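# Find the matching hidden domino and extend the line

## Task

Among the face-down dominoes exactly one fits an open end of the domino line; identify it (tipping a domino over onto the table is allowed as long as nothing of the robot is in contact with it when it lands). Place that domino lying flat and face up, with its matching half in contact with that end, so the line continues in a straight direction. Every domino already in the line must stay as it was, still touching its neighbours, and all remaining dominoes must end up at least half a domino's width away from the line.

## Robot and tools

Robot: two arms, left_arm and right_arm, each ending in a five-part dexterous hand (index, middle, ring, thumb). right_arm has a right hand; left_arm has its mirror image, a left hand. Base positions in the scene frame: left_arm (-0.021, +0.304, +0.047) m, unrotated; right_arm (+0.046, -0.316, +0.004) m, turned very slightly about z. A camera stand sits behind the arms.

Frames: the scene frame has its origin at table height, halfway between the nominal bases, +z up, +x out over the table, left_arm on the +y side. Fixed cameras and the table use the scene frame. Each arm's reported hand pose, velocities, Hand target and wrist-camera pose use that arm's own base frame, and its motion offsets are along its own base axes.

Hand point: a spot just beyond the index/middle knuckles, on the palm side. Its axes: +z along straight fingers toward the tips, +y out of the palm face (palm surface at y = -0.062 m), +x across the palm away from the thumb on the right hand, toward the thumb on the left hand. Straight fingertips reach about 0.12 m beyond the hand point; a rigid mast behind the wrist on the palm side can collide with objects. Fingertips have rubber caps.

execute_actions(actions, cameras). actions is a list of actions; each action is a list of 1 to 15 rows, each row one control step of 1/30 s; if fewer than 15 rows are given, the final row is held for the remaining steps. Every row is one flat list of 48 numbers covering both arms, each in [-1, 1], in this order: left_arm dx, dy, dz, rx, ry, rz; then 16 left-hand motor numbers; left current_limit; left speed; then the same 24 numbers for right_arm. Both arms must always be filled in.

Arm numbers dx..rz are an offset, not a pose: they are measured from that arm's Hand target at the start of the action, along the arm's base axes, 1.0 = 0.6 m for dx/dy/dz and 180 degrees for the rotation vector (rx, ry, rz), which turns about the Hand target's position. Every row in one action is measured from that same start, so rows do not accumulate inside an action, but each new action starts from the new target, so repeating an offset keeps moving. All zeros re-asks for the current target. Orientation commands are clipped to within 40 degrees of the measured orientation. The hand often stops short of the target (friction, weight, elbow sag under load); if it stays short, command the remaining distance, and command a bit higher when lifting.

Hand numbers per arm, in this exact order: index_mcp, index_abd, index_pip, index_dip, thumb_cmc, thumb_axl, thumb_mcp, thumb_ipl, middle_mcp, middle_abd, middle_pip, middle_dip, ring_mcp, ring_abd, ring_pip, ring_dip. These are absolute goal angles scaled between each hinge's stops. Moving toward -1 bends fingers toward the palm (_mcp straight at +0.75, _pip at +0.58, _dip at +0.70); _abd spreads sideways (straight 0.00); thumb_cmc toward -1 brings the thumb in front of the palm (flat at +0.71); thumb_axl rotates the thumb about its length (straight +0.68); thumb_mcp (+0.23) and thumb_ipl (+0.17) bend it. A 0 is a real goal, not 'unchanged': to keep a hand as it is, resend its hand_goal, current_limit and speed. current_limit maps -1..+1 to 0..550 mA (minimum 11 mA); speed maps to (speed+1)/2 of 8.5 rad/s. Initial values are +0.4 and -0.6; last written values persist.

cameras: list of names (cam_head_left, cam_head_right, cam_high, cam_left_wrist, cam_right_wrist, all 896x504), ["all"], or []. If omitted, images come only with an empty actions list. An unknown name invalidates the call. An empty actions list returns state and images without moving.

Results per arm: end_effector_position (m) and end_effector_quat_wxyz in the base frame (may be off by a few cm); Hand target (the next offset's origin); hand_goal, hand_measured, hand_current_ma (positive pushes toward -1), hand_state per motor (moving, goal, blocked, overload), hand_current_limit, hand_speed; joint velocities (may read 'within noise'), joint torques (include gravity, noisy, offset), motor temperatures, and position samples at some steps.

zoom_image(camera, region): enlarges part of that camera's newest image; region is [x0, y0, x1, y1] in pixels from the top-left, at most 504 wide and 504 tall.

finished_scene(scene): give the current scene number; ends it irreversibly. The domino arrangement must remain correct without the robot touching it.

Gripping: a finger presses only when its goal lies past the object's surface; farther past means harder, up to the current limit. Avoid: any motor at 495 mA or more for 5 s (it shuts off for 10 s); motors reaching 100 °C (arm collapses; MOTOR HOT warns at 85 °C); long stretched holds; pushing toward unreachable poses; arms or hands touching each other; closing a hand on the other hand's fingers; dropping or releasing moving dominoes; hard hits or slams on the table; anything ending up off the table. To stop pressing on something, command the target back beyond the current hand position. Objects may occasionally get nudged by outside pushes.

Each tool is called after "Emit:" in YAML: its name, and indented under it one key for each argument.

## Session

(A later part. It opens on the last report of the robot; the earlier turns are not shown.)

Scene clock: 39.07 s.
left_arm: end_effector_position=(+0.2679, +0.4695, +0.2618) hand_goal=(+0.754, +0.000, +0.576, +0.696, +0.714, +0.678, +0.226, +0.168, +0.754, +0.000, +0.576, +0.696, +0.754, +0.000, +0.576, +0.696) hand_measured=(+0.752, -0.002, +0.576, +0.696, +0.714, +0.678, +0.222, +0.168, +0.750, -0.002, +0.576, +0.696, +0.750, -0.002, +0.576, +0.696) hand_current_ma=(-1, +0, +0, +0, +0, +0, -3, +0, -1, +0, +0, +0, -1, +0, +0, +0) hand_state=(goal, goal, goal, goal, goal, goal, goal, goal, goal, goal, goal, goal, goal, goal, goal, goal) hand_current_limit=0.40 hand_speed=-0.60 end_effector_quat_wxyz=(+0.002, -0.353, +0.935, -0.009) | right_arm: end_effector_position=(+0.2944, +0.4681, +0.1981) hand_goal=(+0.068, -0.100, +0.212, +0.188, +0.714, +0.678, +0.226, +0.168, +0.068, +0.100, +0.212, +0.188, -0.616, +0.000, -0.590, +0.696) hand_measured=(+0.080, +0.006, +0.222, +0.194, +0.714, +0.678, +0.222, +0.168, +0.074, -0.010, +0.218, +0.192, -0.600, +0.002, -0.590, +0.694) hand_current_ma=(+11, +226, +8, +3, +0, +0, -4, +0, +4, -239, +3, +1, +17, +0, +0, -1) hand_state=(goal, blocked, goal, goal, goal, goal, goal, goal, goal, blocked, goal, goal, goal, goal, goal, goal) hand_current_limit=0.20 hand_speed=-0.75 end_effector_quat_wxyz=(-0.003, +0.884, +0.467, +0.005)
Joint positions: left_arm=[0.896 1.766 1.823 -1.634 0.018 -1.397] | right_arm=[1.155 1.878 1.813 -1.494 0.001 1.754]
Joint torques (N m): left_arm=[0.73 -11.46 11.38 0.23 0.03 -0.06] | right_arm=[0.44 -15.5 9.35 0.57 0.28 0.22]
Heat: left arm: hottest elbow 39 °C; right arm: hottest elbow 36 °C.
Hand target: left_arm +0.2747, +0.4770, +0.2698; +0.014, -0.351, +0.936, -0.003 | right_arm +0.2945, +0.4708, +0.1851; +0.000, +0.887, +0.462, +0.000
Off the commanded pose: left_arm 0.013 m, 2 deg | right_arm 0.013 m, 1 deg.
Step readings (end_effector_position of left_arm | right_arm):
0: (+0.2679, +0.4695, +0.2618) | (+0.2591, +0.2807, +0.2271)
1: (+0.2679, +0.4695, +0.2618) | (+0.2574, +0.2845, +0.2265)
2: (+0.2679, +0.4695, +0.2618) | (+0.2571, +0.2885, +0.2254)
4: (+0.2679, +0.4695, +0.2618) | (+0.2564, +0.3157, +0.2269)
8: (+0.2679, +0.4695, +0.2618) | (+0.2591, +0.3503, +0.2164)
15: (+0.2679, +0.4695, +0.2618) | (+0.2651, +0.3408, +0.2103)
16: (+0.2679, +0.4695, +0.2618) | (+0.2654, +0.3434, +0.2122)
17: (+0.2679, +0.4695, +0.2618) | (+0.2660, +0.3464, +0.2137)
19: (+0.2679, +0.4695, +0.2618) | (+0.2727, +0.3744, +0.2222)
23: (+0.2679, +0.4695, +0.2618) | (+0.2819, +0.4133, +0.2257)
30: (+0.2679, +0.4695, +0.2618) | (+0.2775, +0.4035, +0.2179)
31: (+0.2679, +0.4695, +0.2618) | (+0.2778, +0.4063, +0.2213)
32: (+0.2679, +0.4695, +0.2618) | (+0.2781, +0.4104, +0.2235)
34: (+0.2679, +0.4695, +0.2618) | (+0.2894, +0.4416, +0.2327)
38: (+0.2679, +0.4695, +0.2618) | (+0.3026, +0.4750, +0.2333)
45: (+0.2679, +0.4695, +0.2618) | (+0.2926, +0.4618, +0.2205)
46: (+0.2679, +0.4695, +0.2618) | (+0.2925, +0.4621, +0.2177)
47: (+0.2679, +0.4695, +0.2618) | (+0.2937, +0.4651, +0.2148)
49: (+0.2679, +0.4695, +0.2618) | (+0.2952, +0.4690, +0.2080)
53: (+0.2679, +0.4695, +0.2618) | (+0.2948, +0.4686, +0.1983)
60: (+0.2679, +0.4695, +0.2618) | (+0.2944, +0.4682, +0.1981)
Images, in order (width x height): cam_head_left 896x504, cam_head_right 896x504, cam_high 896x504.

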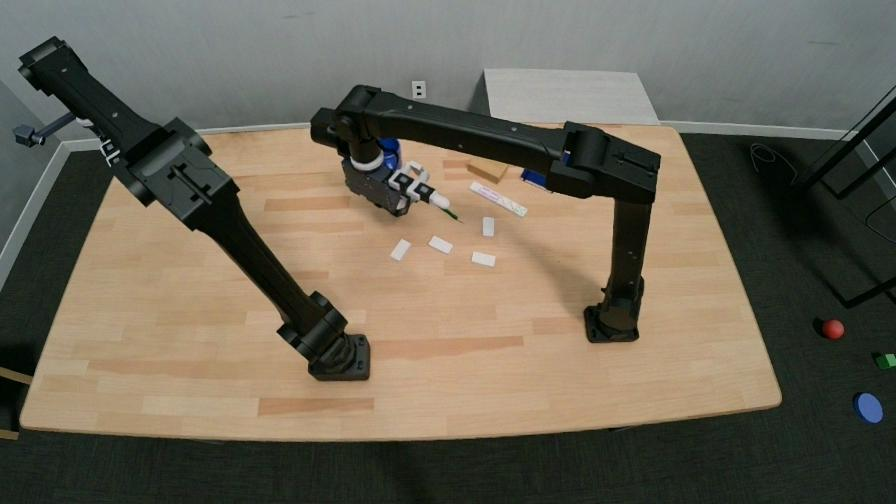

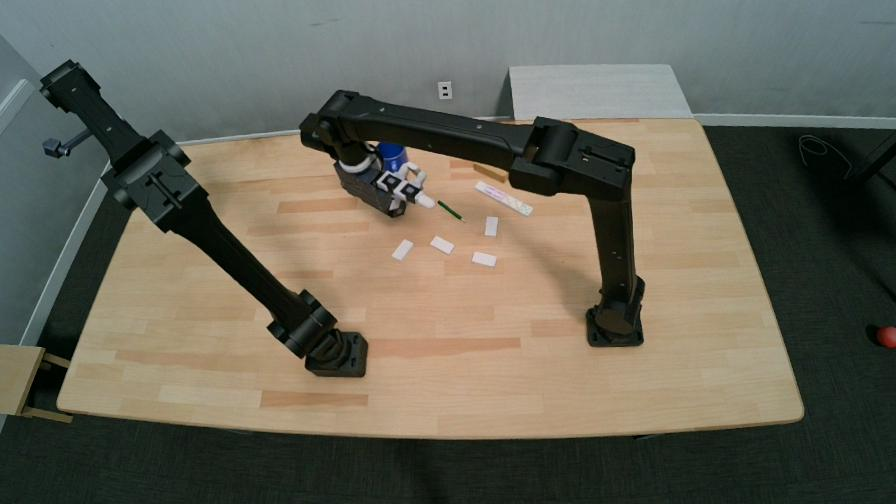

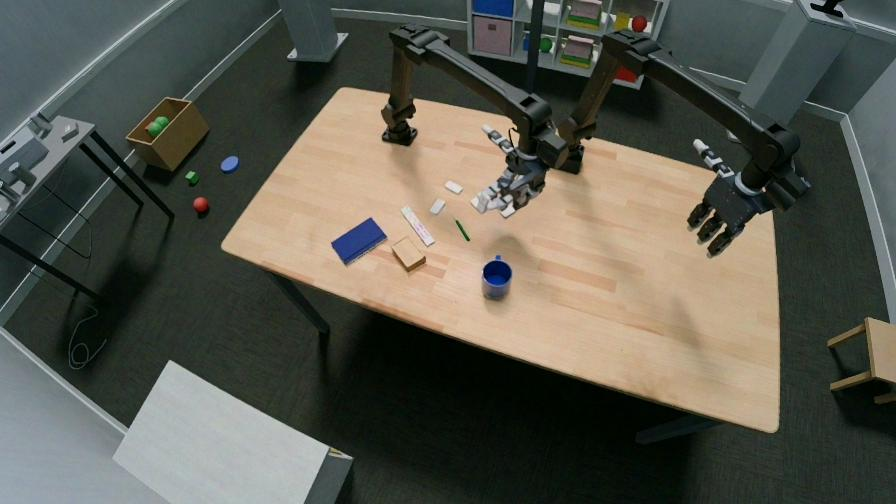

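Emit:
execute_actions:
  actions:
    - [[0,0,0,0,0,0, 0.754,0,0.576,0.696,0.714,0.678,0.226,0.168,0.754,0,0.576,0.696,0.754,0,0.576,0.696,0.4,-0.6, 0,0,-0.1,0,0,0, 0.068,-0.1,0.212,0.188,0.714,0.678,0.226,0.168,0.068,0.1,0.212,0.188,-0.616,0,-0.591,0.696,0.2,-0.75]]
    - [[0,0,0,0,0,0, 0.754,0,0.576,0.696,0.714,0.678,0.226,0.168,0.754,0,0.576,0.696,0.754,0,0.576,0.696,0.4,-0.6, 0,0,-0.1,0,0,0, 0.068,-0.1,0.212,0.188,0.714,0.678,0.226,0.168,0.068,0.1,0.212,0.188,-0.616,0,-0.591,0.696,0.2,-0.75]]
  cameras: ["cam_high"]

Emit:
zoom_image:
  camera: "cam_high"
  region: [450, 170, 530, 240]

Scene clock: 40.57 s.
left_arm: end_effector_position=(+0.2679, +0.4695, +0.2618) hand_goal=(+0.754, +0.000, +0.576, +0.696, +0.714, +0.678, +0.226, +0.168, +0.754, +0.000, +0.576, +0.696, +0.754, +0.000, +0.576, +0.696) hand_measured=(+0.752, -0.002, +0.576, +0.696, +0.714, +0.678, +0.222, +0.168, +0.750, -0.002, +0.576, +0.696, +0.750, -0.002, +0.576, +0.696) hand_current_ma=(-1, +0, +0, +0, +0, +0, -3, +0, -1, +0, +0, +0, -1, +0, +0, +0) hand_state=(goal, goal, goal, goal, goal, goal, goal, goal, goal, goal, goal, goal, goal, goal, goal, goal) hand_current_limit=0.40 hand_speed=-0.60 end_effector_quat_wxyz=(+0.002, -0.353, +0.935, -0.009) | right_arm: end_effector_position=(+0.2946, +0.4691, +0.0724) hand_goal=(+0.068, -0.100, +0.212, +0.188, +0.714, +0.678, +0.226, +0.168, +0.068, +0.100, +0.212, +0.188, -0.616, +0.000, -0.590, +0.696) hand_measured=(+0.078, +0.006, +0.220, +0.194, +0.714, +0.678, +0.224, +0.168, +0.072, -0.010, +0.216, +0.190, -0.602, +0.002, -0.590, +0.694) hand_current_ma=(+9, +226, +6, +3, +0, +0, -2, +0, +2, -239, +2, +1, +12, +0, +0, -1) hand_state=(goal, blocked, goal, goal, goal, goal, goal, goal, goal, blocked, goal, goal, goal, goal, goal, goal) hand_current_limit=0.20 hand_speed=-0.75 end_effector_quat_wxyz=(+0.000, +0.885, +0.465, +0.001)
Joint positions: left_arm=[0.896 1.766 1.823 -1.634 0.018 -1.397] | right_arm=[1.155 1.961 1.6 -1.209 0.001 1.759]
Joint torques (N m): left_arm=[0.73 -11.46 11.33 0.21 0.03 -0.06] | right_arm=[0.62 -16.79 9.03 0.42 0.27 0.15]
Heat: left arm: hottest elbow 39 °C; right arm: hottest elbow 36 °C.
Hand target: left_arm +0.2747, +0.4770, +0.2698; +0.014, -0.351, +0.936, -0.003 | right_arm +0.2944, +0.4708, +0.0650; +0.000, +0.887, +0.462, +0.000
Off the commanded pose: left_arm 0.013 m, 2 deg | right_arm 0.008 m, 0 deg.
Step readings (end_effector_position of left_arm | right_arm):
0: (+0.2679, +0.4695, +0.2618) | (+0.2944, +0.4681, +0.1981)
1: (+0.2679, +0.4695, +0.2618) | (+0.2942, +0.4678, +0.1918)
2: (+0.2679, +0.4695, +0.2618) | (+0.2953, +0.4704, +0.1853)
4: (+0.2679, +0.4695, +0.2618) | (+0.2954, +0.4707, +0.1687)
8: (+0.2679, +0.4695, +0.2618) | (+0.2933, +0.4660, +0.1393)
15: (+0.2679, +0.4695, +0.2618) | (+0.2942, +0.4679, +0.1301)
16: (+0.2679, +0.4695, +0.2618) | (+0.2942, +0.4680, +0.1256)
17: (+0.2679, +0.4695, +0.2618) | (+0.2956, +0.4712, +0.1190)
19: (+0.2679, +0.4695, +0.2618) | (+0.2965, +0.4733, +0.1043)
23: (+0.2679, +0.4695, +0.2618) | (+0.2942, +0.4682, +0.0796)
30: (+0.2679, +0.4695, +0.2618) | (+0.2945, +0.4690, +0.0724)
Images, in order (width x height): cam_high 896x504.

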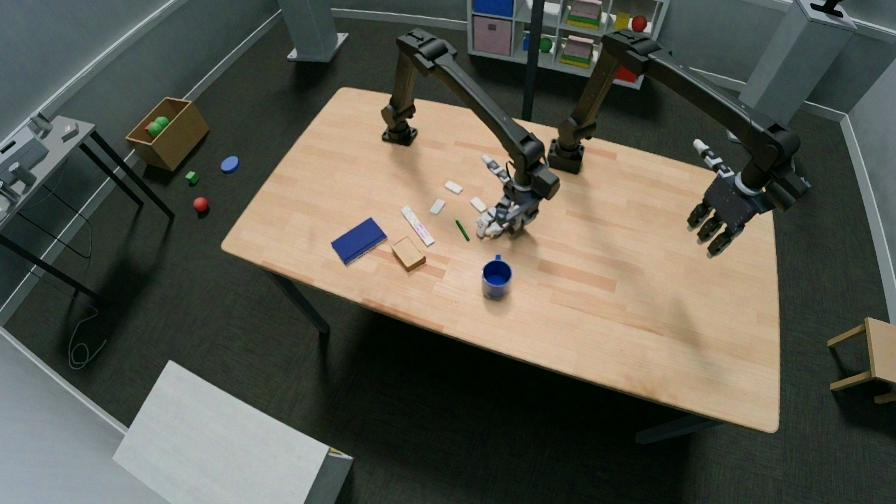

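Scaled by 6.300 from the camera's 896x504 image, which has a finer 1280x720 frame.

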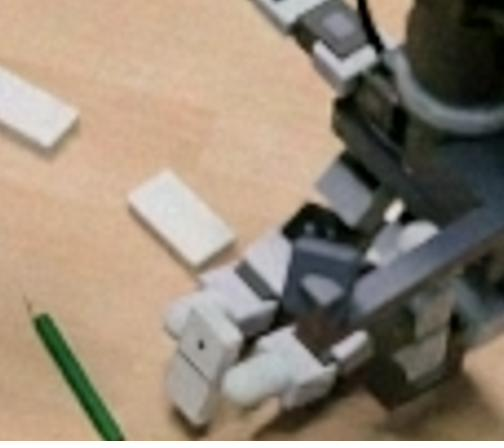

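Emit:
execute_actions:
  actions:
    - [[0,0,0,0,0,0, 0.754,0,0.576,0.696,0.714,0.678,0.226,0.168,0.754,0,0.576,0.696,0.754,0,0.576,0.696,0.4,-0.6, 0,0,-0.013,0,0,0, 0.068,-0.1,0.212,0.188,0.714,0.678,0.226,0.168,0.068,0.1,0.212,0.188,-0.616,0,-0.591,0.696,0.2,-0.75]]
  cameras: ["cam_high"]

Emit:
zoom_image:
  camera: "cam_high"
  region: [460, 200, 510, 250]

Scene clock: 41.40 s.
left_arm: end_effector_position=(+0.2679, +0.4695, +0.2618) hand_goal=(+0.754, +0.000, +0.576, +0.696, +0.714, +0.678, +0.226, +0.168, +0.754, +0.000, +0.576, +0.696, +0.754, +0.000, +0.576, +0.696) hand_measured=(+0.752, -0.002, +0.576, +0.696, +0.714, +0.678, +0.222, +0.168, +0.750, -0.002, +0.576, +0.696, +0.750, -0.002, +0.576, +0.696) hand_current_ma=(-1, +0, +0, +0, +0, +0, -3, +0, -1, +0, +0, +0, -1, +0, +0, +0) hand_state=(goal, goal, goal, goal, goal, goal, goal, goal, goal, goal, goal, goal, goal, goal, goal, goal) hand_current_limit=0.40 hand_speed=-0.60 end_effector_quat_wxyz=(+0.002, -0.353, +0.935, -0.009) | right_arm: end_effector_position=(+0.2961, +0.4726, +0.0719) hand_goal=(+0.068, -0.100, +0.212, +0.188, +0.714, +0.678, +0.226, +0.168, +0.068, +0.100, +0.212, +0.188, -0.616, +0.000, -0.590, +0.696) hand_measured=(+0.078, +0.006, +0.220, +0.194, +0.714, +0.678, +0.224, +0.168, +0.072, -0.010, +0.216, +0.190, -0.602, +0.002, -0.590, +0.694) hand_current_ma=(+9, +226, +6, +3, +0, +0, -2, +0, +2, -239, +2, +1, +12, +0, +0, -1) hand_state=(goal, blocked, goal, goal, goal, goal, goal, goal, goal, blocked, goal, goal, goal, goal, goal, goal) hand_current_limit=0.20 hand_speed=-0.75 end_effector_quat_wxyz=(-0.005, +0.885, +0.465, +0.007)
Joint positions: left_arm=[0.896 1.766 1.823 -1.634 0.018 -1.397] | right_arm=[1.155 1.961 1.6 -1.193 0.001 1.759]
Joint torques (N m): left_arm=[0.73 -11.58 11.33 0.2 0.03 -0.06] | right_arm=[0.73 -16.21 8.16 0.54 0.27 0.15]
Heat: left arm: hottest elbow 39 °C; right arm: hottest elbow 36 °C.
Hand target: left_arm +0.2747, +0.4770, +0.2698; +0.014, -0.351, +0.936, -0.003 | right_arm +0.2944, +0.4708, +0.0572; +0.000, +0.887, +0.462, +0.000
Off the commanded pose: left_arm 0.013 m, 2 deg | right_arm 0.015 m, 1 deg.
Step readings (end_effector_position of left_arm | right_arm):
0: (+0.2679, +0.4695, +0.2618) | (+0.2946, +0.4691, +0.0724)
1: (+0.2679, +0.4695, +0.2618) | (+0.2947, +0.4694, +0.0724)
2: (+0.2679, +0.4695, +0.2618) | (+0.2952, +0.4705, +0.0722)
4: (+0.2679, +0.4695, +0.2618) | (+0.2959, +0.4722, +0.0719)
8: (+0.2679, +0.4695, +0.2618) | (+0.2961, +0.4726, +0.0719)
15: (+0.2679, +0.4695, +0.2618) | (+0.2961, +0.4726, +0.0719)
Images, in order (width x height): cam_high 896x504.

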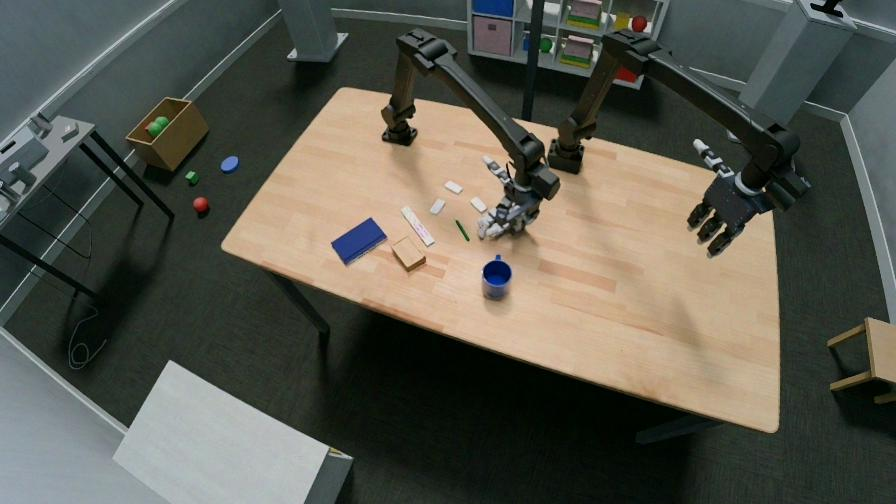

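Scaled by 10.080 from the camera's 896x504 image, which has a finer 1280x720 frame.

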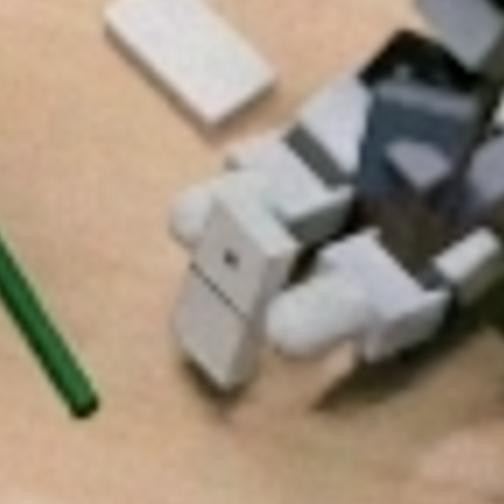

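Emit:
execute_actions:
  actions:
    - [[0,0,0,0,0,0, 0.754,0,0.576,0.696,0.714,0.678,0.226,0.168,0.754,0,0.576,0.696,0.754,0,0.576,0.696,0.4,-0.6, 0,0,-0.015,0,0,0, 0.068,-0.1,0.212,0.188,0.714,0.678,0.226,0.168,0.068,0.1,0.212,0.188,-0.616,0,-0.591,0.696,0.2,-0.75]]
  cameras: ["cam_high"]

Emit:
zoom_image:
  camera: "cam_high"
  region: [460, 200, 510, 250]

Scene clock: 42.27 s.
left_arm: end_effector_position=(+0.2679, +0.4695, +0.2618) hand_goal=(+0.754, +0.000, +0.576, +0.696, +0.714, +0.678, +0.226, +0.168, +0.754, +0.000, +0.576, +0.696, +0.754, +0.000, +0.576, +0.696) hand_measured=(+0.752, -0.002, +0.576, +0.696, +0.714, +0.678, +0.222, +0.168, +0.750, -0.002, +0.576, +0.696, +0.750, -0.002, +0.576, +0.696) hand_current_ma=(-1, +0, +0, +0, +0, +0, -3, +0, -1, +0, +0, +0, -1, +0, +0, +0) hand_state=(goal, goal, goal, goal, goal, goal, goal, goal, goal, goal, goal, goal, goal, goal, goal, goal) hand_current_limit=0.40 hand_speed=-0.60 end_effector_quat_wxyz=(+0.002, -0.353, +0.935, -0.009) | right_arm: end_effector_position=(+0.2963, +0.4730, +0.0677) hand_goal=(+0.068, -0.100, +0.212, +0.188, +0.714, +0.678, +0.226, +0.168, +0.068, +0.100, +0.212, +0.188, -0.616, +0.000, -0.590, +0.696) hand_measured=(+0.078, +0.006, +0.220, +0.194, +0.714, +0.678, +0.224, +0.168, +0.072, -0.010, +0.216, +0.190, -0.602, +0.002, -0.590, +0.694) hand_current_ma=(+9, +226, +6, +3, +0, +0, -2, +0, +2, -239, +2, +1, +12, +0, +0, -1) hand_state=(goal, blocked, goal, goal, goal, goal, goal, goal, goal, blocked, goal, goal, goal, goal, goal, goal) hand_current_limit=0.20 hand_speed=-0.75 end_effector_quat_wxyz=(-0.007, +0.885, +0.465, +0.010)
Joint positions: left_arm=[0.896 1.766 1.823 -1.634 0.018 -1.397] | right_arm=[1.155 1.961 1.589 -1.174 0.001 1.759]
Joint torques (N m): left_arm=[0.73 -11.4 11.34 0.18 0.04 -0.07] | right_arm=[0.73 -15.21 8.13 0.61 0.27 0.17]
Heat: left arm: hottest elbow 39 °C; right arm: hottest elbow 36 °C.
Hand target: left_arm +0.2747, +0.4770, +0.2698; +0.014, -0.351, +0.936, -0.003 | right_arm +0.2944, +0.4708, +0.0482; +0.000, +0.887, +0.462, +0.000
Off the commanded pose: left_arm 0.013 m, 2 deg | right_arm 0.020 m, 1 deg.
Step readings (end_effector_position of left_arm | right_arm):
0: (+0.2679, +0.4695, +0.2618) | (+0.2961, +0.4726, +0.0719)
1: (+0.2679, +0.4695, +0.2618) | (+0.2962, +0.4727, +0.0713)
2: (+0.2679, +0.4695, +0.2618) | (+0.2964, +0.4733, +0.0703)
4: (+0.2679, +0.4695, +0.2618) | (+0.2967, +0.4739, +0.0691)
8: (+0.2679, +0.4695, +0.2618) | (+0.2963, +0.4730, +0.0677)
15: (+0.2679, +0.4695, +0.2618) | (+0.2963, +0.4730, +0.0677)
Images, in order (width x height): cam_high 896x504.

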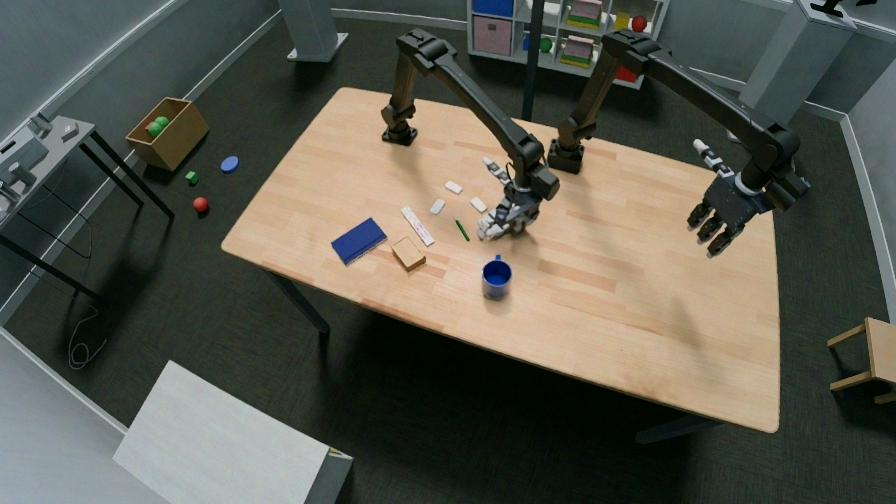

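Scaled by 10.080 from the camera's 896x504 image, which has a finer 1280x720 frame.

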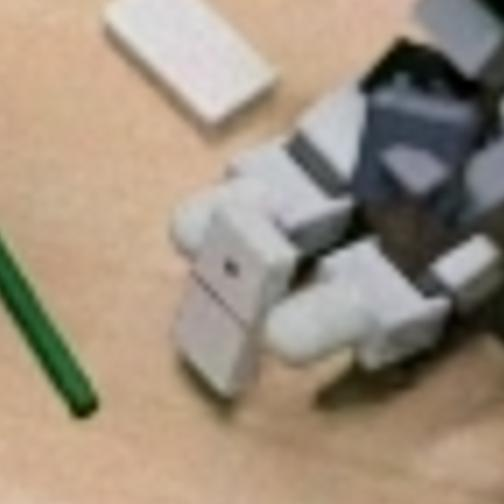

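Emit:
execute_actions:
  actions:
    - [[0,0,0,0,0,0, 0.754,0,0.576,0.696,0.714,0.678,0.226,0.168,0.754,0,0.576,0.696,0.754,0,0.576,0.696,0.4,-0.6, 0,0,-0.008,0,0,0, 0.068,-0.1,0.212,0.188,0.714,0.678,0.226,0.168,0.068,0.1,0.212,0.188,-0.616,0,-0.591,0.696,0.2,-0.75]]
  cameras: ["cam_high"]

Emit:
zoom_image:
  camera: "cam_high"
  region: [460, 200, 510, 250]

Scene clock: 43.17 s.
left_arm: end_effector_position=(+0.2679, +0.4695, +0.2618) hand_goal=(+0.754, +0.000, +0.576, +0.696, +0.714, +0.678, +0.226, +0.168, +0.754, +0.000, +0.576, +0.696, +0.754, +0.000, +0.576, +0.696) hand_measured=(+0.752, -0.002, +0.576, +0.696, +0.714, +0.678, +0.222, +0.168, +0.750, -0.002, +0.576, +0.696, +0.750, -0.002, +0.576, +0.696) hand_current_ma=(-1, +0, +0, +0, +0, +0, -3, +0, -1, +0, +0, +0, -1, +0, +0, +0) hand_state=(goal, goal, goal, goal, goal, goal, goal, goal, goal, goal, goal, goal, goal, goal, goal, goal) hand_current_limit=0.40 hand_speed=-0.60 end_effector_quat_wxyz=(+0.002, -0.353, +0.935, -0.009) | right_arm: end_effector_position=(+0.2967, +0.4739, +0.0658) hand_goal=(+0.068, -0.100, +0.212, +0.188, +0.714, +0.678, +0.226, +0.168, +0.068, +0.100, +0.212, +0.188, -0.616, +0.000, -0.590, +0.696) hand_measured=(+0.078, +0.006, +0.220, +0.194, +0.714, +0.678, +0.224, +0.168, +0.072, -0.010, +0.216, +0.190, -0.602, +0.002, -0.590, +0.694) hand_current_ma=(+9, +226, +6, +3, +0, +0, -2, +0, +2, -239, +2, +1, +12, +0, +0, -1) hand_state=(goal, blocked, goal, goal, goal, goal, goal, goal, goal, blocked, goal, goal, goal, goal, goal, goal) hand_current_limit=0.20 hand_speed=-0.75 end_effector_quat_wxyz=(-0.009, +0.885, +0.465, +0.012)
Joint positions: left_arm=[0.896 1.766 1.823 -1.634 0.018 -1.397] | right_arm=[1.155 1.961 1.584 -1.163 0.001 1.759]
Joint torques (N m): left_arm=[0.85 -11.46 11.36 0.21 0.02 -0.07] | right_arm=[0.62 -15.03 8.02 0.65 0.28 0.17]
Heat: left arm: hottest elbow 39 °C; right arm: hottest elbow 36 °C.
Hand target: left_arm +0.2747, +0.4770, +0.2698; +0.014, -0.351, +0.936, -0.003 | right_arm +0.2945, +0.4709, +0.0435; +0.000, +0.887, +0.462, +0.000
Off the commanded pose: left_arm 0.013 m, 2 deg | right_arm 0.023 m, 2 deg.
Step readings (end_effector_position of left_arm | right_arm):
0: (+0.2679, +0.4695, +0.2618) | (+0.2963, +0.4730, +0.0677)
1: (+0.2679, +0.4695, +0.2618) | (+0.2963, +0.4730, +0.0674)
2: (+0.2679, +0.4695, +0.2618) | (+0.2965, +0.4734, +0.0669)
4: (+0.2679, +0.4695, +0.2618) | (+0.2967, +0.4739, +0.0663)
8: (+0.2679, +0.4695, +0.2618) | (+0.2967, +0.4739, +0.0658)
15: (+0.2679, +0.4695, +0.2618) | (+0.2967, +0.4739, +0.0658)
Images, in order (width x height): cam_high 896x504.

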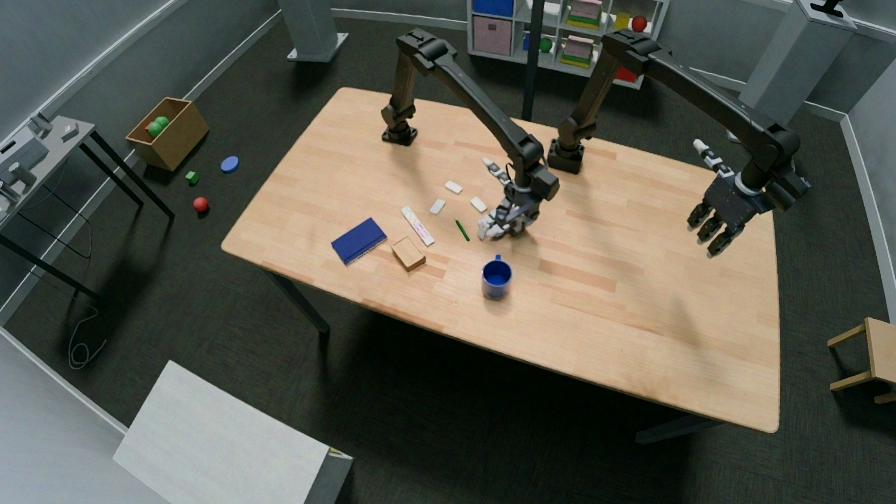

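Scaled by 10.080 from the camera's 896x504 image, which has a finer 1280x720 frame.

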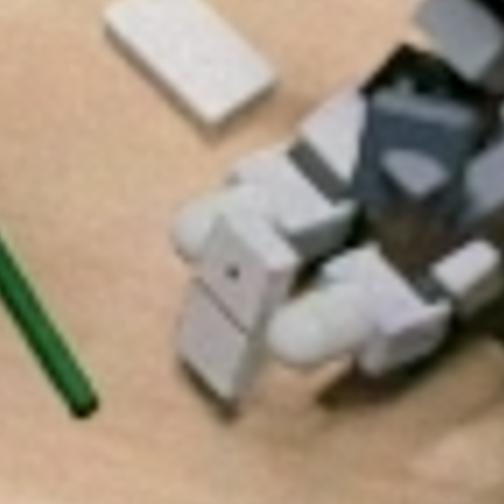

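Emit:
execute_actions:
  actions:
    - [[0,0,0,0,0,0, 0.754,0,0.576,0.696,0.714,0.678,0.226,0.168,0.754,0,0.576,0.696,0.754,0,0.576,0.696,0.4,-0.6, 0,-0.003,-0.012,0,0,0, 0.068,-0.1,0.212,0.188,0.714,0.678,0.226,0.168,0.068,0.1,0.212,0.188,-0.616,0,-0.591,0.696,0.2,-0.75]]
  cameras: ["cam_high"]

Emit:
zoom_image:
  camera: "cam_high"
  region: [460, 200, 510, 250]

Scene clock: 48.07 s.
left_arm: end_effector_position=(+0.2679, +0.4695, +0.2618) hand_goal=(+0.754, +0.000, +0.576, +0.696, +0.714, +0.678, +0.226, +0.168, +0.754, +0.000, +0.576, +0.696, +0.754, +0.000, +0.576, +0.696) hand_measured=(+0.752, -0.002, +0.576, +0.696, +0.714, +0.678, +0.222, +0.168, +0.750, -0.002, +0.576, +0.696, +0.750, -0.002, +0.576, +0.696) hand_current_ma=(-1, +0, +0, +0, +0, +0, -3, +0, -1, +0, +0, +0, -1, +0, +0, +0) hand_state=(goal, goal, goal, goal, goal, goal, goal, goal, goal, goal, goal, goal, goal, goal, goal, goal) hand_current_limit=0.40 hand_speed=-0.60 end_effector_quat_wxyz=(+0.002, -0.353, +0.935, -0.009) | right_arm: end_effector_position=(+0.2967, +0.4737, +0.0628) hand_goal=(+0.068, -0.100, +0.212, +0.188, +0.714, +0.678, +0.226, +0.168, +0.068, +0.100, +0.212, +0.188, -0.616, +0.000, -0.590, +0.696) hand_measured=(+0.066, +0.006, +0.214, +0.194, +0.714, +0.678, +0.224, +0.168, +0.070, -0.010, +0.214, +0.190, -0.602, +0.002, -0.590, +0.694) hand_current_ma=(-1, +226, +1, +3, +0, +0, -2, +0, +1, -239, +1, +1, +12, +0, +0, -1) hand_state=(goal, blocked, goal, goal, goal, goal, goal, goal, goal, blocked, goal, goal, goal, goal, goal, goal) hand_current_limit=0.20 hand_speed=-0.75 end_effector_quat_wxyz=(-0.010, +0.885, +0.465, +0.014)
Joint positions: left_arm=[0.896 1.766 1.823 -1.634 0.018 -1.397] | right_arm=[1.155 1.961 1.576 -1.151 0.001 1.759]
Joint torques (N m): left_arm=[0.67 -11.46 11.36 0.21 0.03 -0.07] | right_arm=[0.38 -14.68 7.47 0.8 0.27 0.16]
Heat: left arm: hottest elbow 40 °C; right arm: hottest shoulder 36 °C.
Hand target: left_arm +0.2747, +0.4770, +0.2698; +0.014, -0.351, +0.936, -0.003 | right_arm +0.2945, +0.4689, +0.0362; +0.000, +0.887, +0.462, +0.000
Off the commanded pose: left_arm 0.013 m, 2 deg | right_arm 0.027 m, 2 deg.
Step readings (end_effector_position of left_arm | right_arm):
0: (+0.2679, +0.4695, +0.2618) | (+0.2967, +0.4739, +0.0658)
1: (+0.2679, +0.4695, +0.2618) | (+0.2966, +0.4736, +0.0650)
2: (+0.2679, +0.4695, +0.2618) | (+0.2967, +0.4739, +0.0639)
4: (+0.2679, +0.4695, +0.2618) | (+0.2967, +0.4737, +0.0629)
8: (+0.2679, +0.4695, +0.2618) | (+0.2967, +0.4737, +0.0628)
15: (+0.2679, +0.4695, +0.2618) | (+0.2967, +0.4737, +0.0628)
Images, in order (width x height): cam_high 896x504.

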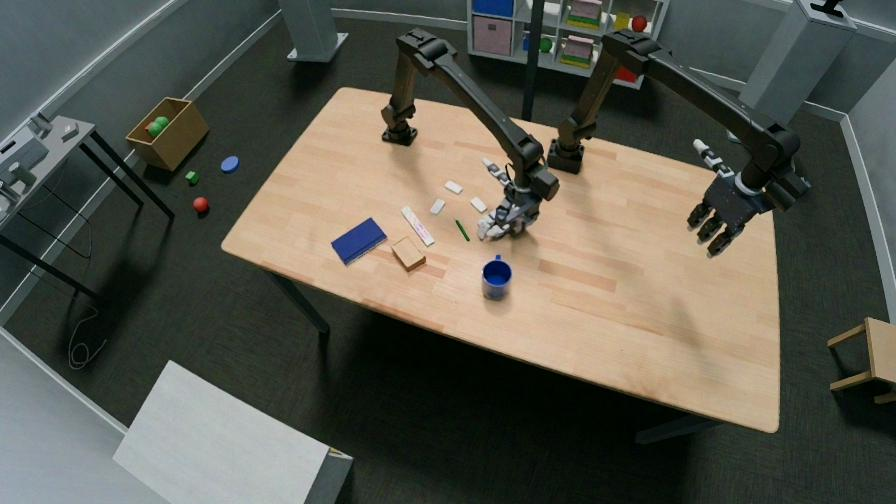

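Scaled by 10.080 from the camera's 896x504 image, which has a finer 1280x720 frame.

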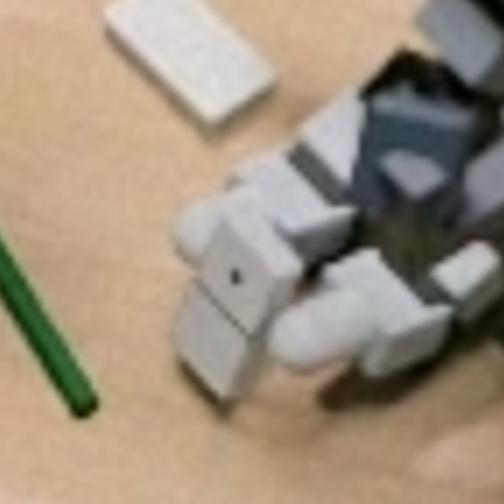

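Emit:
execute_actions:
  actions:
    - [[0,0,0,0,0,0, 0.754,0,0.576,0.696,0.714,0.678,0.226,0.168,0.754,0,0.576,0.696,0.754,0,0.576,0.696,0.4,-0.6, 0,0,0.046,0,0,0, 0.068,-0.1,0.212,0.188,0.714,0.678,0.226,0.168,0.068,0.1,0.212,0.188,-0.616,0,-0.591,0.696,0.2,-0.75]]
    - [[0,0,0,0,0,0, 0.754,0,0.576,0.696,0.714,0.678,0.226,0.168,0.754,0,0.576,0.696,0.754,0,0.576,0.696,0.4,-0.6, 0,0,0,0,0,0, 0.068,0.22,0.212,0.188,0.714,0.678,0.226,0.168,0.068,-0.22,0.212,0.188,-0.616,0,-0.591,0.696,0.4,-0.6]]
  cameras: ["cam_high"]

Emit:
zoom_image:
  camera: "cam_high"
  region: [460, 200, 510, 250]

Scene clock: 49.50 s.
left_arm: end_effector_position=(+0.2679, +0.4695, +0.2618) hand_goal=(+0.754, +0.000, +0.576, +0.696, +0.714, +0.678, +0.226, +0.168, +0.754, +0.000, +0.576, +0.696, +0.754, +0.000, +0.576, +0.696) hand_measured=(+0.752, -0.002, +0.576, +0.696, +0.714, +0.678, +0.222, +0.168, +0.750, -0.002, +0.576, +0.696, +0.750, -0.002, +0.576, +0.696) hand_current_ma=(-1, +0, +0, +0, +0, +0, -3, +0, -1, +0, +0, +0, -1, +0, +0, +0) hand_state=(goal, goal, goal, goal, goal, goal, goal, goal, goal, goal, goal, goal, goal, goal, goal, goal) hand_current_limit=0.40 hand_speed=-0.60 end_effector_quat_wxyz=(+0.002, -0.353, +0.935, -0.009) | right_arm: end_effector_position=(+0.2937, +0.4669, +0.0638) hand_goal=(+0.068, +0.220, +0.212, +0.188, +0.714, +0.678, +0.226, +0.168, +0.068, -0.220, +0.212, +0.188, -0.616, +0.000, -0.590, +0.696) hand_measured=(+0.074, +0.214, +0.214, +0.192, +0.714, +0.678, +0.224, +0.168, +0.068, -0.210, +0.212, +0.190, -0.602, +0.002, -0.590, +0.694) hand_current_ma=(+3, -3, +1, +1, +0, +0, -2, +0, +0, +5, +0, +1, +12, +0, +0, -1) hand_state=(goal, goal, goal, goal, goal, goal, goal, goal, goal, goal, goal, goal, goal, goal, goal, goal) hand_current_limit=0.40 hand_speed=-0.60 end_effector_quat_wxyz=(-0.001, +0.885, +0.465, +0.002)
Joint positions: left_arm=[0.896 1.766 1.823 -1.634 0.018 -1.397] | right_arm=[1.155 1.961 1.576 -1.181 0.001 1.759]
Joint torques (N m): left_arm=[0.62 -11.58 11.34 0.25 0.03 -0.06] | right_arm=[0.44 -16.67 10.36 -0.55 0.26 0.16]
Heat: left arm: hottest elbow 40 °C; right arm: hottest shoulder 36 °C.
Hand target: left_arm +0.2747, +0.4770, +0.2698; +0.014, -0.351, +0.936, -0.003 | right_arm +0.2945, +0.4690, +0.0638; +0.000, +0.887, +0.462, +0.000
Off the commanded pose: left_arm 0.013 m, 2 deg | right_arm 0.002 m, 0 deg.
Step readings (end_effector_position of left_arm | right_arm):
0: (+0.2679, +0.4695, +0.2618) | (+0.2967, +0.4737, +0.0628)
1: (+0.2679, +0.4695, +0.2618) | (+0.2963, +0.4728, +0.0629)
2: (+0.2679, +0.4695, +0.2618) | (+0.2955, +0.4710, +0.0631)
4: (+0.2679, +0.4695, +0.2618) | (+0.2947, +0.4692, +0.0634)
8: (+0.2679, +0.4695, +0.2618) | (+0.2940, +0.4675, +0.0637)
15: (+0.2679, +0.4695, +0.2618) | (+0.2940, +0.4675, +0.0637)
16: (+0.2679, +0.4695, +0.2618) | (+0.2940, +0.4675, +0.0637)
17: (+0.2679, +0.4695, +0.2618) | (+0.2940, +0.4675, +0.0637)
19: (+0.2679, +0.4695, +0.2618) | (+0.2940, +0.4675, +0.0637)
23: (+0.2679, +0.4695, +0.2618) | (+0.2937, +0.4669, +0.0638)
30: (+0.2679, +0.4695, +0.2618) | (+0.2937, +0.4669, +0.0638)
Images, in order (width x height): cam_high 896x504.

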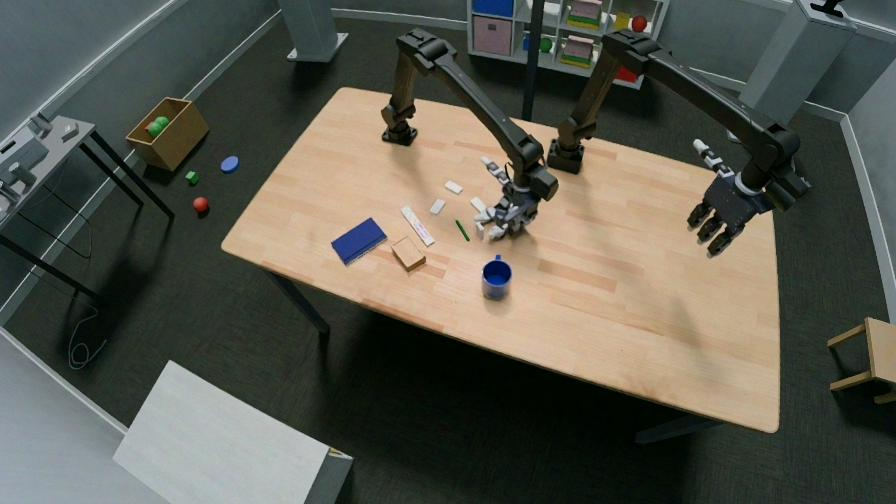

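Scaled by 10.080 from the camera's 896x504 image, which has a finer 1280x720 frame.

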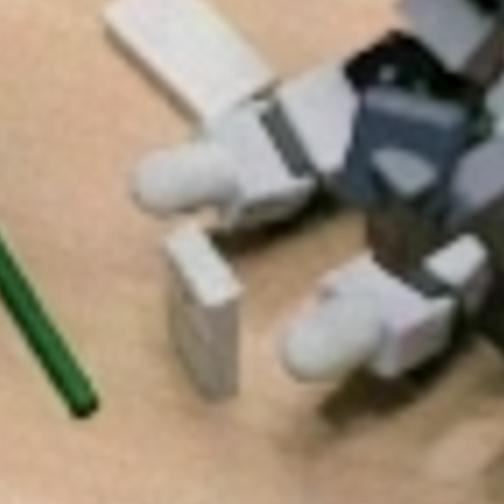

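Emit:
execute_actions:
  actions: []
  cameras: ["cam_high","cam_right_wrist"]

Emit:
zoom_image:
  camera: "cam_high"
  region: [380, 160, 560, 300]

Scene clock: 50.70 s.
left_arm: end_effector_position=(+0.2679, +0.4695, +0.2618) hand_goal=(+0.754, +0.000, +0.576, +0.696, +0.714, +0.678, +0.226, +0.168, +0.754, +0.000, +0.576, +0.696, +0.754, +0.000, +0.576, +0.696) hand_measured=(+0.752, -0.002, +0.576, +0.696, +0.714, +0.678, +0.222, +0.168, +0.750, -0.002, +0.576, +0.696, +0.750, -0.002, +0.576, +0.696) hand_current_ma=(-1, +0, +0, +0, +0, +0, -3, +0, -1, +0, +0, +0, -1, +0, +0, +0) hand_state=(goal, goal, goal, goal, goal, goal, goal, goal, goal, goal, goal, goal, goal, goal, goal, goal) hand_current_limit=0.40 hand_speed=-0.60 end_effector_quat_wxyz=(+0.002, -0.353, +0.935, -0.009) | right_arm: end_effector_position=(+0.2937, +0.4669, +0.0638) hand_goal=(+0.068, +0.220, +0.212, +0.188, +0.714, +0.678, +0.226, +0.168, +0.068, -0.220, +0.212, +0.188, -0.616, +0.000, -0.590, +0.696) hand_measured=(+0.074, +0.214, +0.214, +0.192, +0.714, +0.678, +0.224, +0.168, +0.068, -0.210, +0.212, +0.190, -0.602, +0.002, -0.590, +0.694) hand_current_ma=(+3, -3, +1, +1, +0, +0, -2, +0, +0, +5, +0, +1, +12, +0, +0, -1) hand_state=(goal, goal, goal, goal, goal, goal, goal, goal, goal, goal, goal, goal, goal, goal, goal, goal) hand_current_limit=0.40 hand_speed=-0.60 end_effector_quat_wxyz=(-0.001, +0.885, +0.465, +0.002)
Joint positions: left_arm=[0.896 1.766 1.823 -1.634 0.018 -1.397] | right_arm=[1.155 1.961 1.576 -1.181 0.001 1.759]
Joint velocities: within noise
Joint torques (N m): left_arm=[0.67 -11.46 11.36 0.23 0.03 -0.07] | right_arm=[0.26 -16.62 10.36 -0.55 0.27 0.16]
Motor temperatures (°C): left_arm=[33 35 40 29 28 27] | right_arm=[29 37 36 30 30 26]
Heat: left arm: hottest elbow 40 °C; right arm: hottest shoulder 37 °C.
Hand target: left_arm +0.2747, +0.4770, +0.2698; +0.014, -0.351, +0.936, -0.003 | right_arm +0.2945, +0.4690, +0.0638; +0.000, +0.887, +0.462, +0.000
Off the commanded pose: left_arm 0.013 m, 2 deg | right_arm 0.002 m, 0 deg.
camera_calibration:
cam_right_wrist: T_world_to_cam=[[0.0188778, -0.999804, -0.00602579, 0.498948], [-0.691253, -0.0174058, 0.722403, 0.115069], [-0.722366, -0.00947206, -0.691446, 0.386039], [0, 0, 0, 1]] pos_world=[0.348984, 0.504509, 0.186805]
Images, in order (width x height): cam_high 896x504, cam_right_wrist 896x504.

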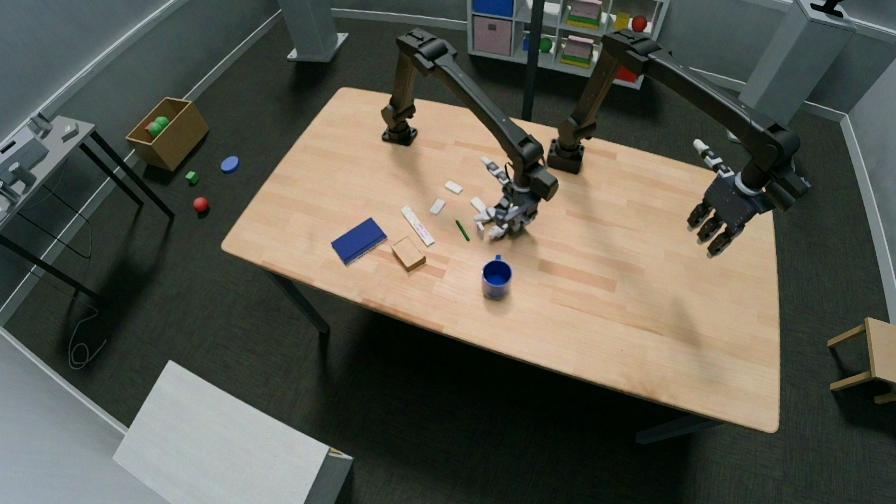

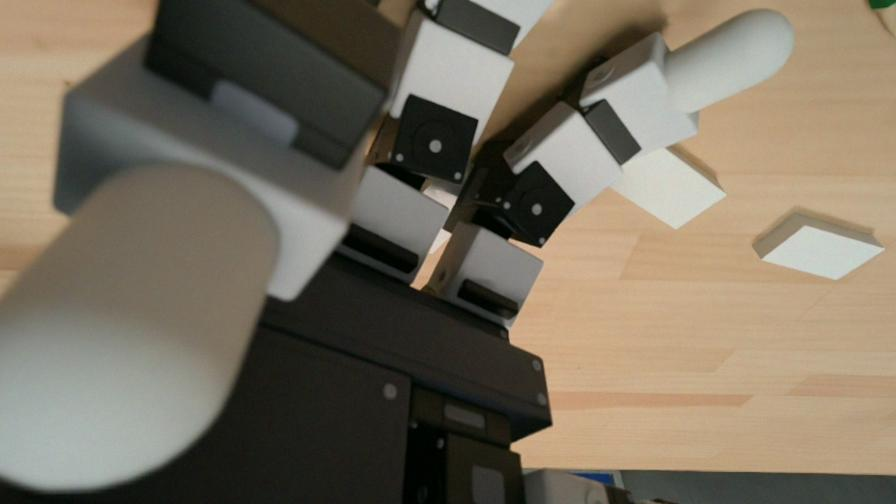

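Scaled by 2.800 from the camera's 896x504 image, which has a finer 1280x720 frame.

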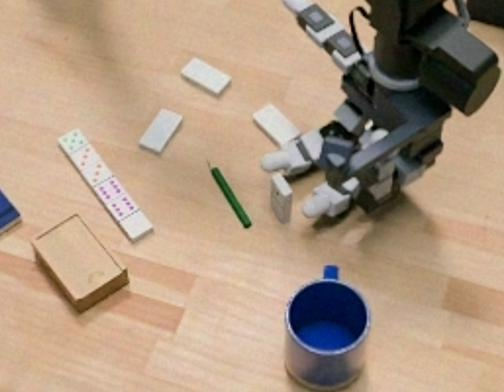

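Emit:
execute_actions:
  actions:
    - [[0,0,0,0,0,0,0.754,0,0.576,0.696,0.714,0.678,0.226,0.168,0.754,0,0.576,0.696,0.754,0,0.576,0.696,0.4,-0.6,0,0,0,0,0,0,0.068,0.4,0.212,0.188,0.714,0.678,0.226,0.168,0.068,-0.4,0.212,0.188,-0.616,0,-0.591,0.696,0.4,-0.8]]
    - [[0,0,0,0,0,0,0.754,0,0.576,0.696,0.714,0.678,0.226,0.168,0.754,0,0.576,0.696,0.754,0,0.576,0.696,0.4,-0.6,0,0,0,0,0,0,0.068,0.4,0.212,0.188,0.714,0.678,0.226,0.168,0.068,-0.4,0.212,0.188,-0.616,0,-0.591,0.696,0.4,-0.8]]
    - [[0,0,0,0,0,0,0.754,0,0.576,0.696,0.714,0.678,0.226,0.168,0.754,0,0.576,0.696,0.754,0,0.576,0.696,0.4,-0.6,0.008,0.014,0.05,0,0,0,0.068,0.4,0.212,0.188,0.714,0.678,0.226,0.168,0.068,-0.4,0.212,0.188,-0.616,0,-0.591,0.696,0.4,-0.8]]
  cameras: ["cam_high"]

Emit:
zoom_image:
  camera: "cam_high"
  region: [440, 160, 540, 240]

Scene clock: 52.70 s.
left_arm: end_effector_position=(+0.2679, +0.4695, +0.2618) hand_goal=(+0.754, +0.000, +0.576, +0.696, +0.714, +0.678, +0.226, +0.168, +0.754, +0.000, +0.576, +0.696, +0.754, +0.000, +0.576, +0.696) hand_measured=(+0.752, -0.002, +0.576, +0.696, +0.714, +0.678, +0.222, +0.168, +0.750, -0.002, +0.576, +0.696, +0.750, -0.002, +0.576, +0.696) hand_current_ma=(-1, +0, +0, +0, +0, +0, -3, +0, -1, +0, +0, +0, -1, +0, +0, +0) hand_state=(goal, goal, goal, goal, goal, goal, goal, goal, goal, goal, goal, goal, goal, goal, goal, goal) hand_current_limit=0.40 hand_speed=-0.60 end_effector_quat_wxyz=(+0.002, -0.353, +0.935, -0.009) | right_arm: end_effector_position=(+0.2925, +0.4642, +0.0809) hand_goal=(+0.068, +0.400, +0.212, +0.188, +0.714, +0.678, +0.226, +0.168, +0.068, -0.400, +0.212, +0.188, -0.616, +0.000, -0.590, +0.696) hand_measured=(+0.074, +0.396, +0.214, +0.192, +0.714, +0.678, +0.222, +0.168, +0.072, -0.396, +0.212, +0.190, -0.602, +0.002, -0.590, +0.694) hand_current_ma=(+4, -2, +1, +1, +0, +0, -2, +0, +3, +2, +0, +1, +12, +0, +0, -1) hand_state=(goal, goal, goal, goal, goal, goal, goal, goal, goal, goal, goal, goal, goal, goal, goal, goal) hand_current_limit=0.40 hand_speed=-0.80 end_effector_quat_wxyz=(+0.010, +0.885, +0.464, -0.012)
Joint positions: left_arm=[0.896 1.766 1.823 -1.634 0.018 -1.397] | right_arm=[1.155 1.961 1.62 -1.261 0.001 1.759]
Joint torques (N m): left_arm=[0.79 -11.34 11.37 0.23 0.03 -0.07] | right_arm=[0.32 -17.14 13.42 -0.61 0.28 0.16]
Heat: left arm: hottest elbow 40 °C; right arm: hottest shoulder 37 °C.
Hand target: left_arm +0.2747, +0.4770, +0.2698; +0.014, -0.351, +0.936, -0.003 | right_arm +0.2993, +0.4773, +0.0937; +0.000, +0.887, +0.462, +0.000
Off the commanded pose: left_arm 0.013 m, 2 deg | right_arm 0.020 m, 2 deg.
Step readings (end_effector_position of left_arm | right_arm):
0: (+0.2679, +0.4695, +0.2618) | (+0.2937, +0.4669, +0.0638)
1: (+0.2679, +0.4695, +0.2618) | (+0.2937, +0.4669, +0.0638)
2: (+0.2679, +0.4695, +0.2618) | (+0.2937, +0.4669, +0.0638)
4: (+0.2679, +0.4695, +0.2618) | (+0.2937, +0.4669, +0.0638)
8: (+0.2679, +0.4695, +0.2618) | (+0.2937, +0.4669, +0.0638)
15: (+0.2679, +0.4695, +0.2618) | (+0.2937, +0.4669, +0.0638)
16: (+0.2679, +0.4695, +0.2618) | (+0.2937, +0.4669, +0.0638)
17: (+0.2679, +0.4695, +0.2618) | (+0.2937, +0.4669, +0.0638)
19: (+0.2679, +0.4695, +0.2618) | (+0.2937, +0.4669, +0.0638)
23: (+0.2679, +0.4695, +0.2618) | (+0.2937, +0.4669, +0.0638)
30: (+0.2679, +0.4695, +0.2618) | (+0.2937, +0.4669, +0.0638)
31: (+0.2679, +0.4695, +0.2618) | (+0.2932, +0.4659, +0.0654)
32: (+0.2679, +0.4695, +0.2618) | (+0.2923, +0.4637, +0.0689)
34: (+0.2679, +0.4695, +0.2618) | (+0.2911, +0.4611, +0.0735)
38: (+0.2679, +0.4695, +0.2618) | (+0.2924, +0.4640, +0.0799)
45: (+0.2679, +0.4695, +0.2618) | (+0.2925, +0.4643, +0.0809)
Images, in order (width x height): cam_high 896x504.

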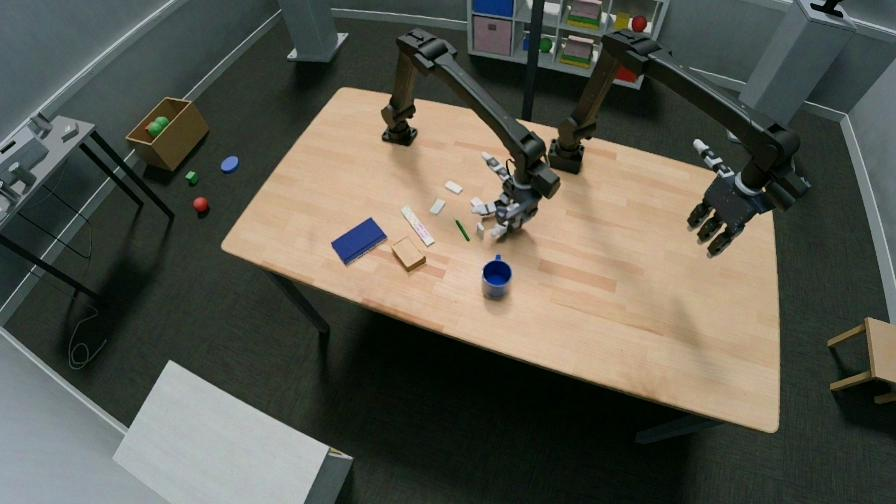

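Scaled by 5.040 from the camera's 896x504 image, which has a finer 1280x720 frame.

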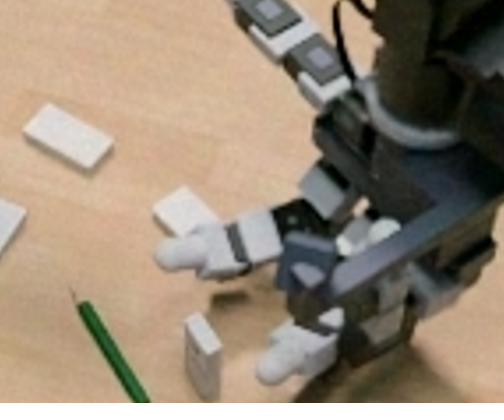

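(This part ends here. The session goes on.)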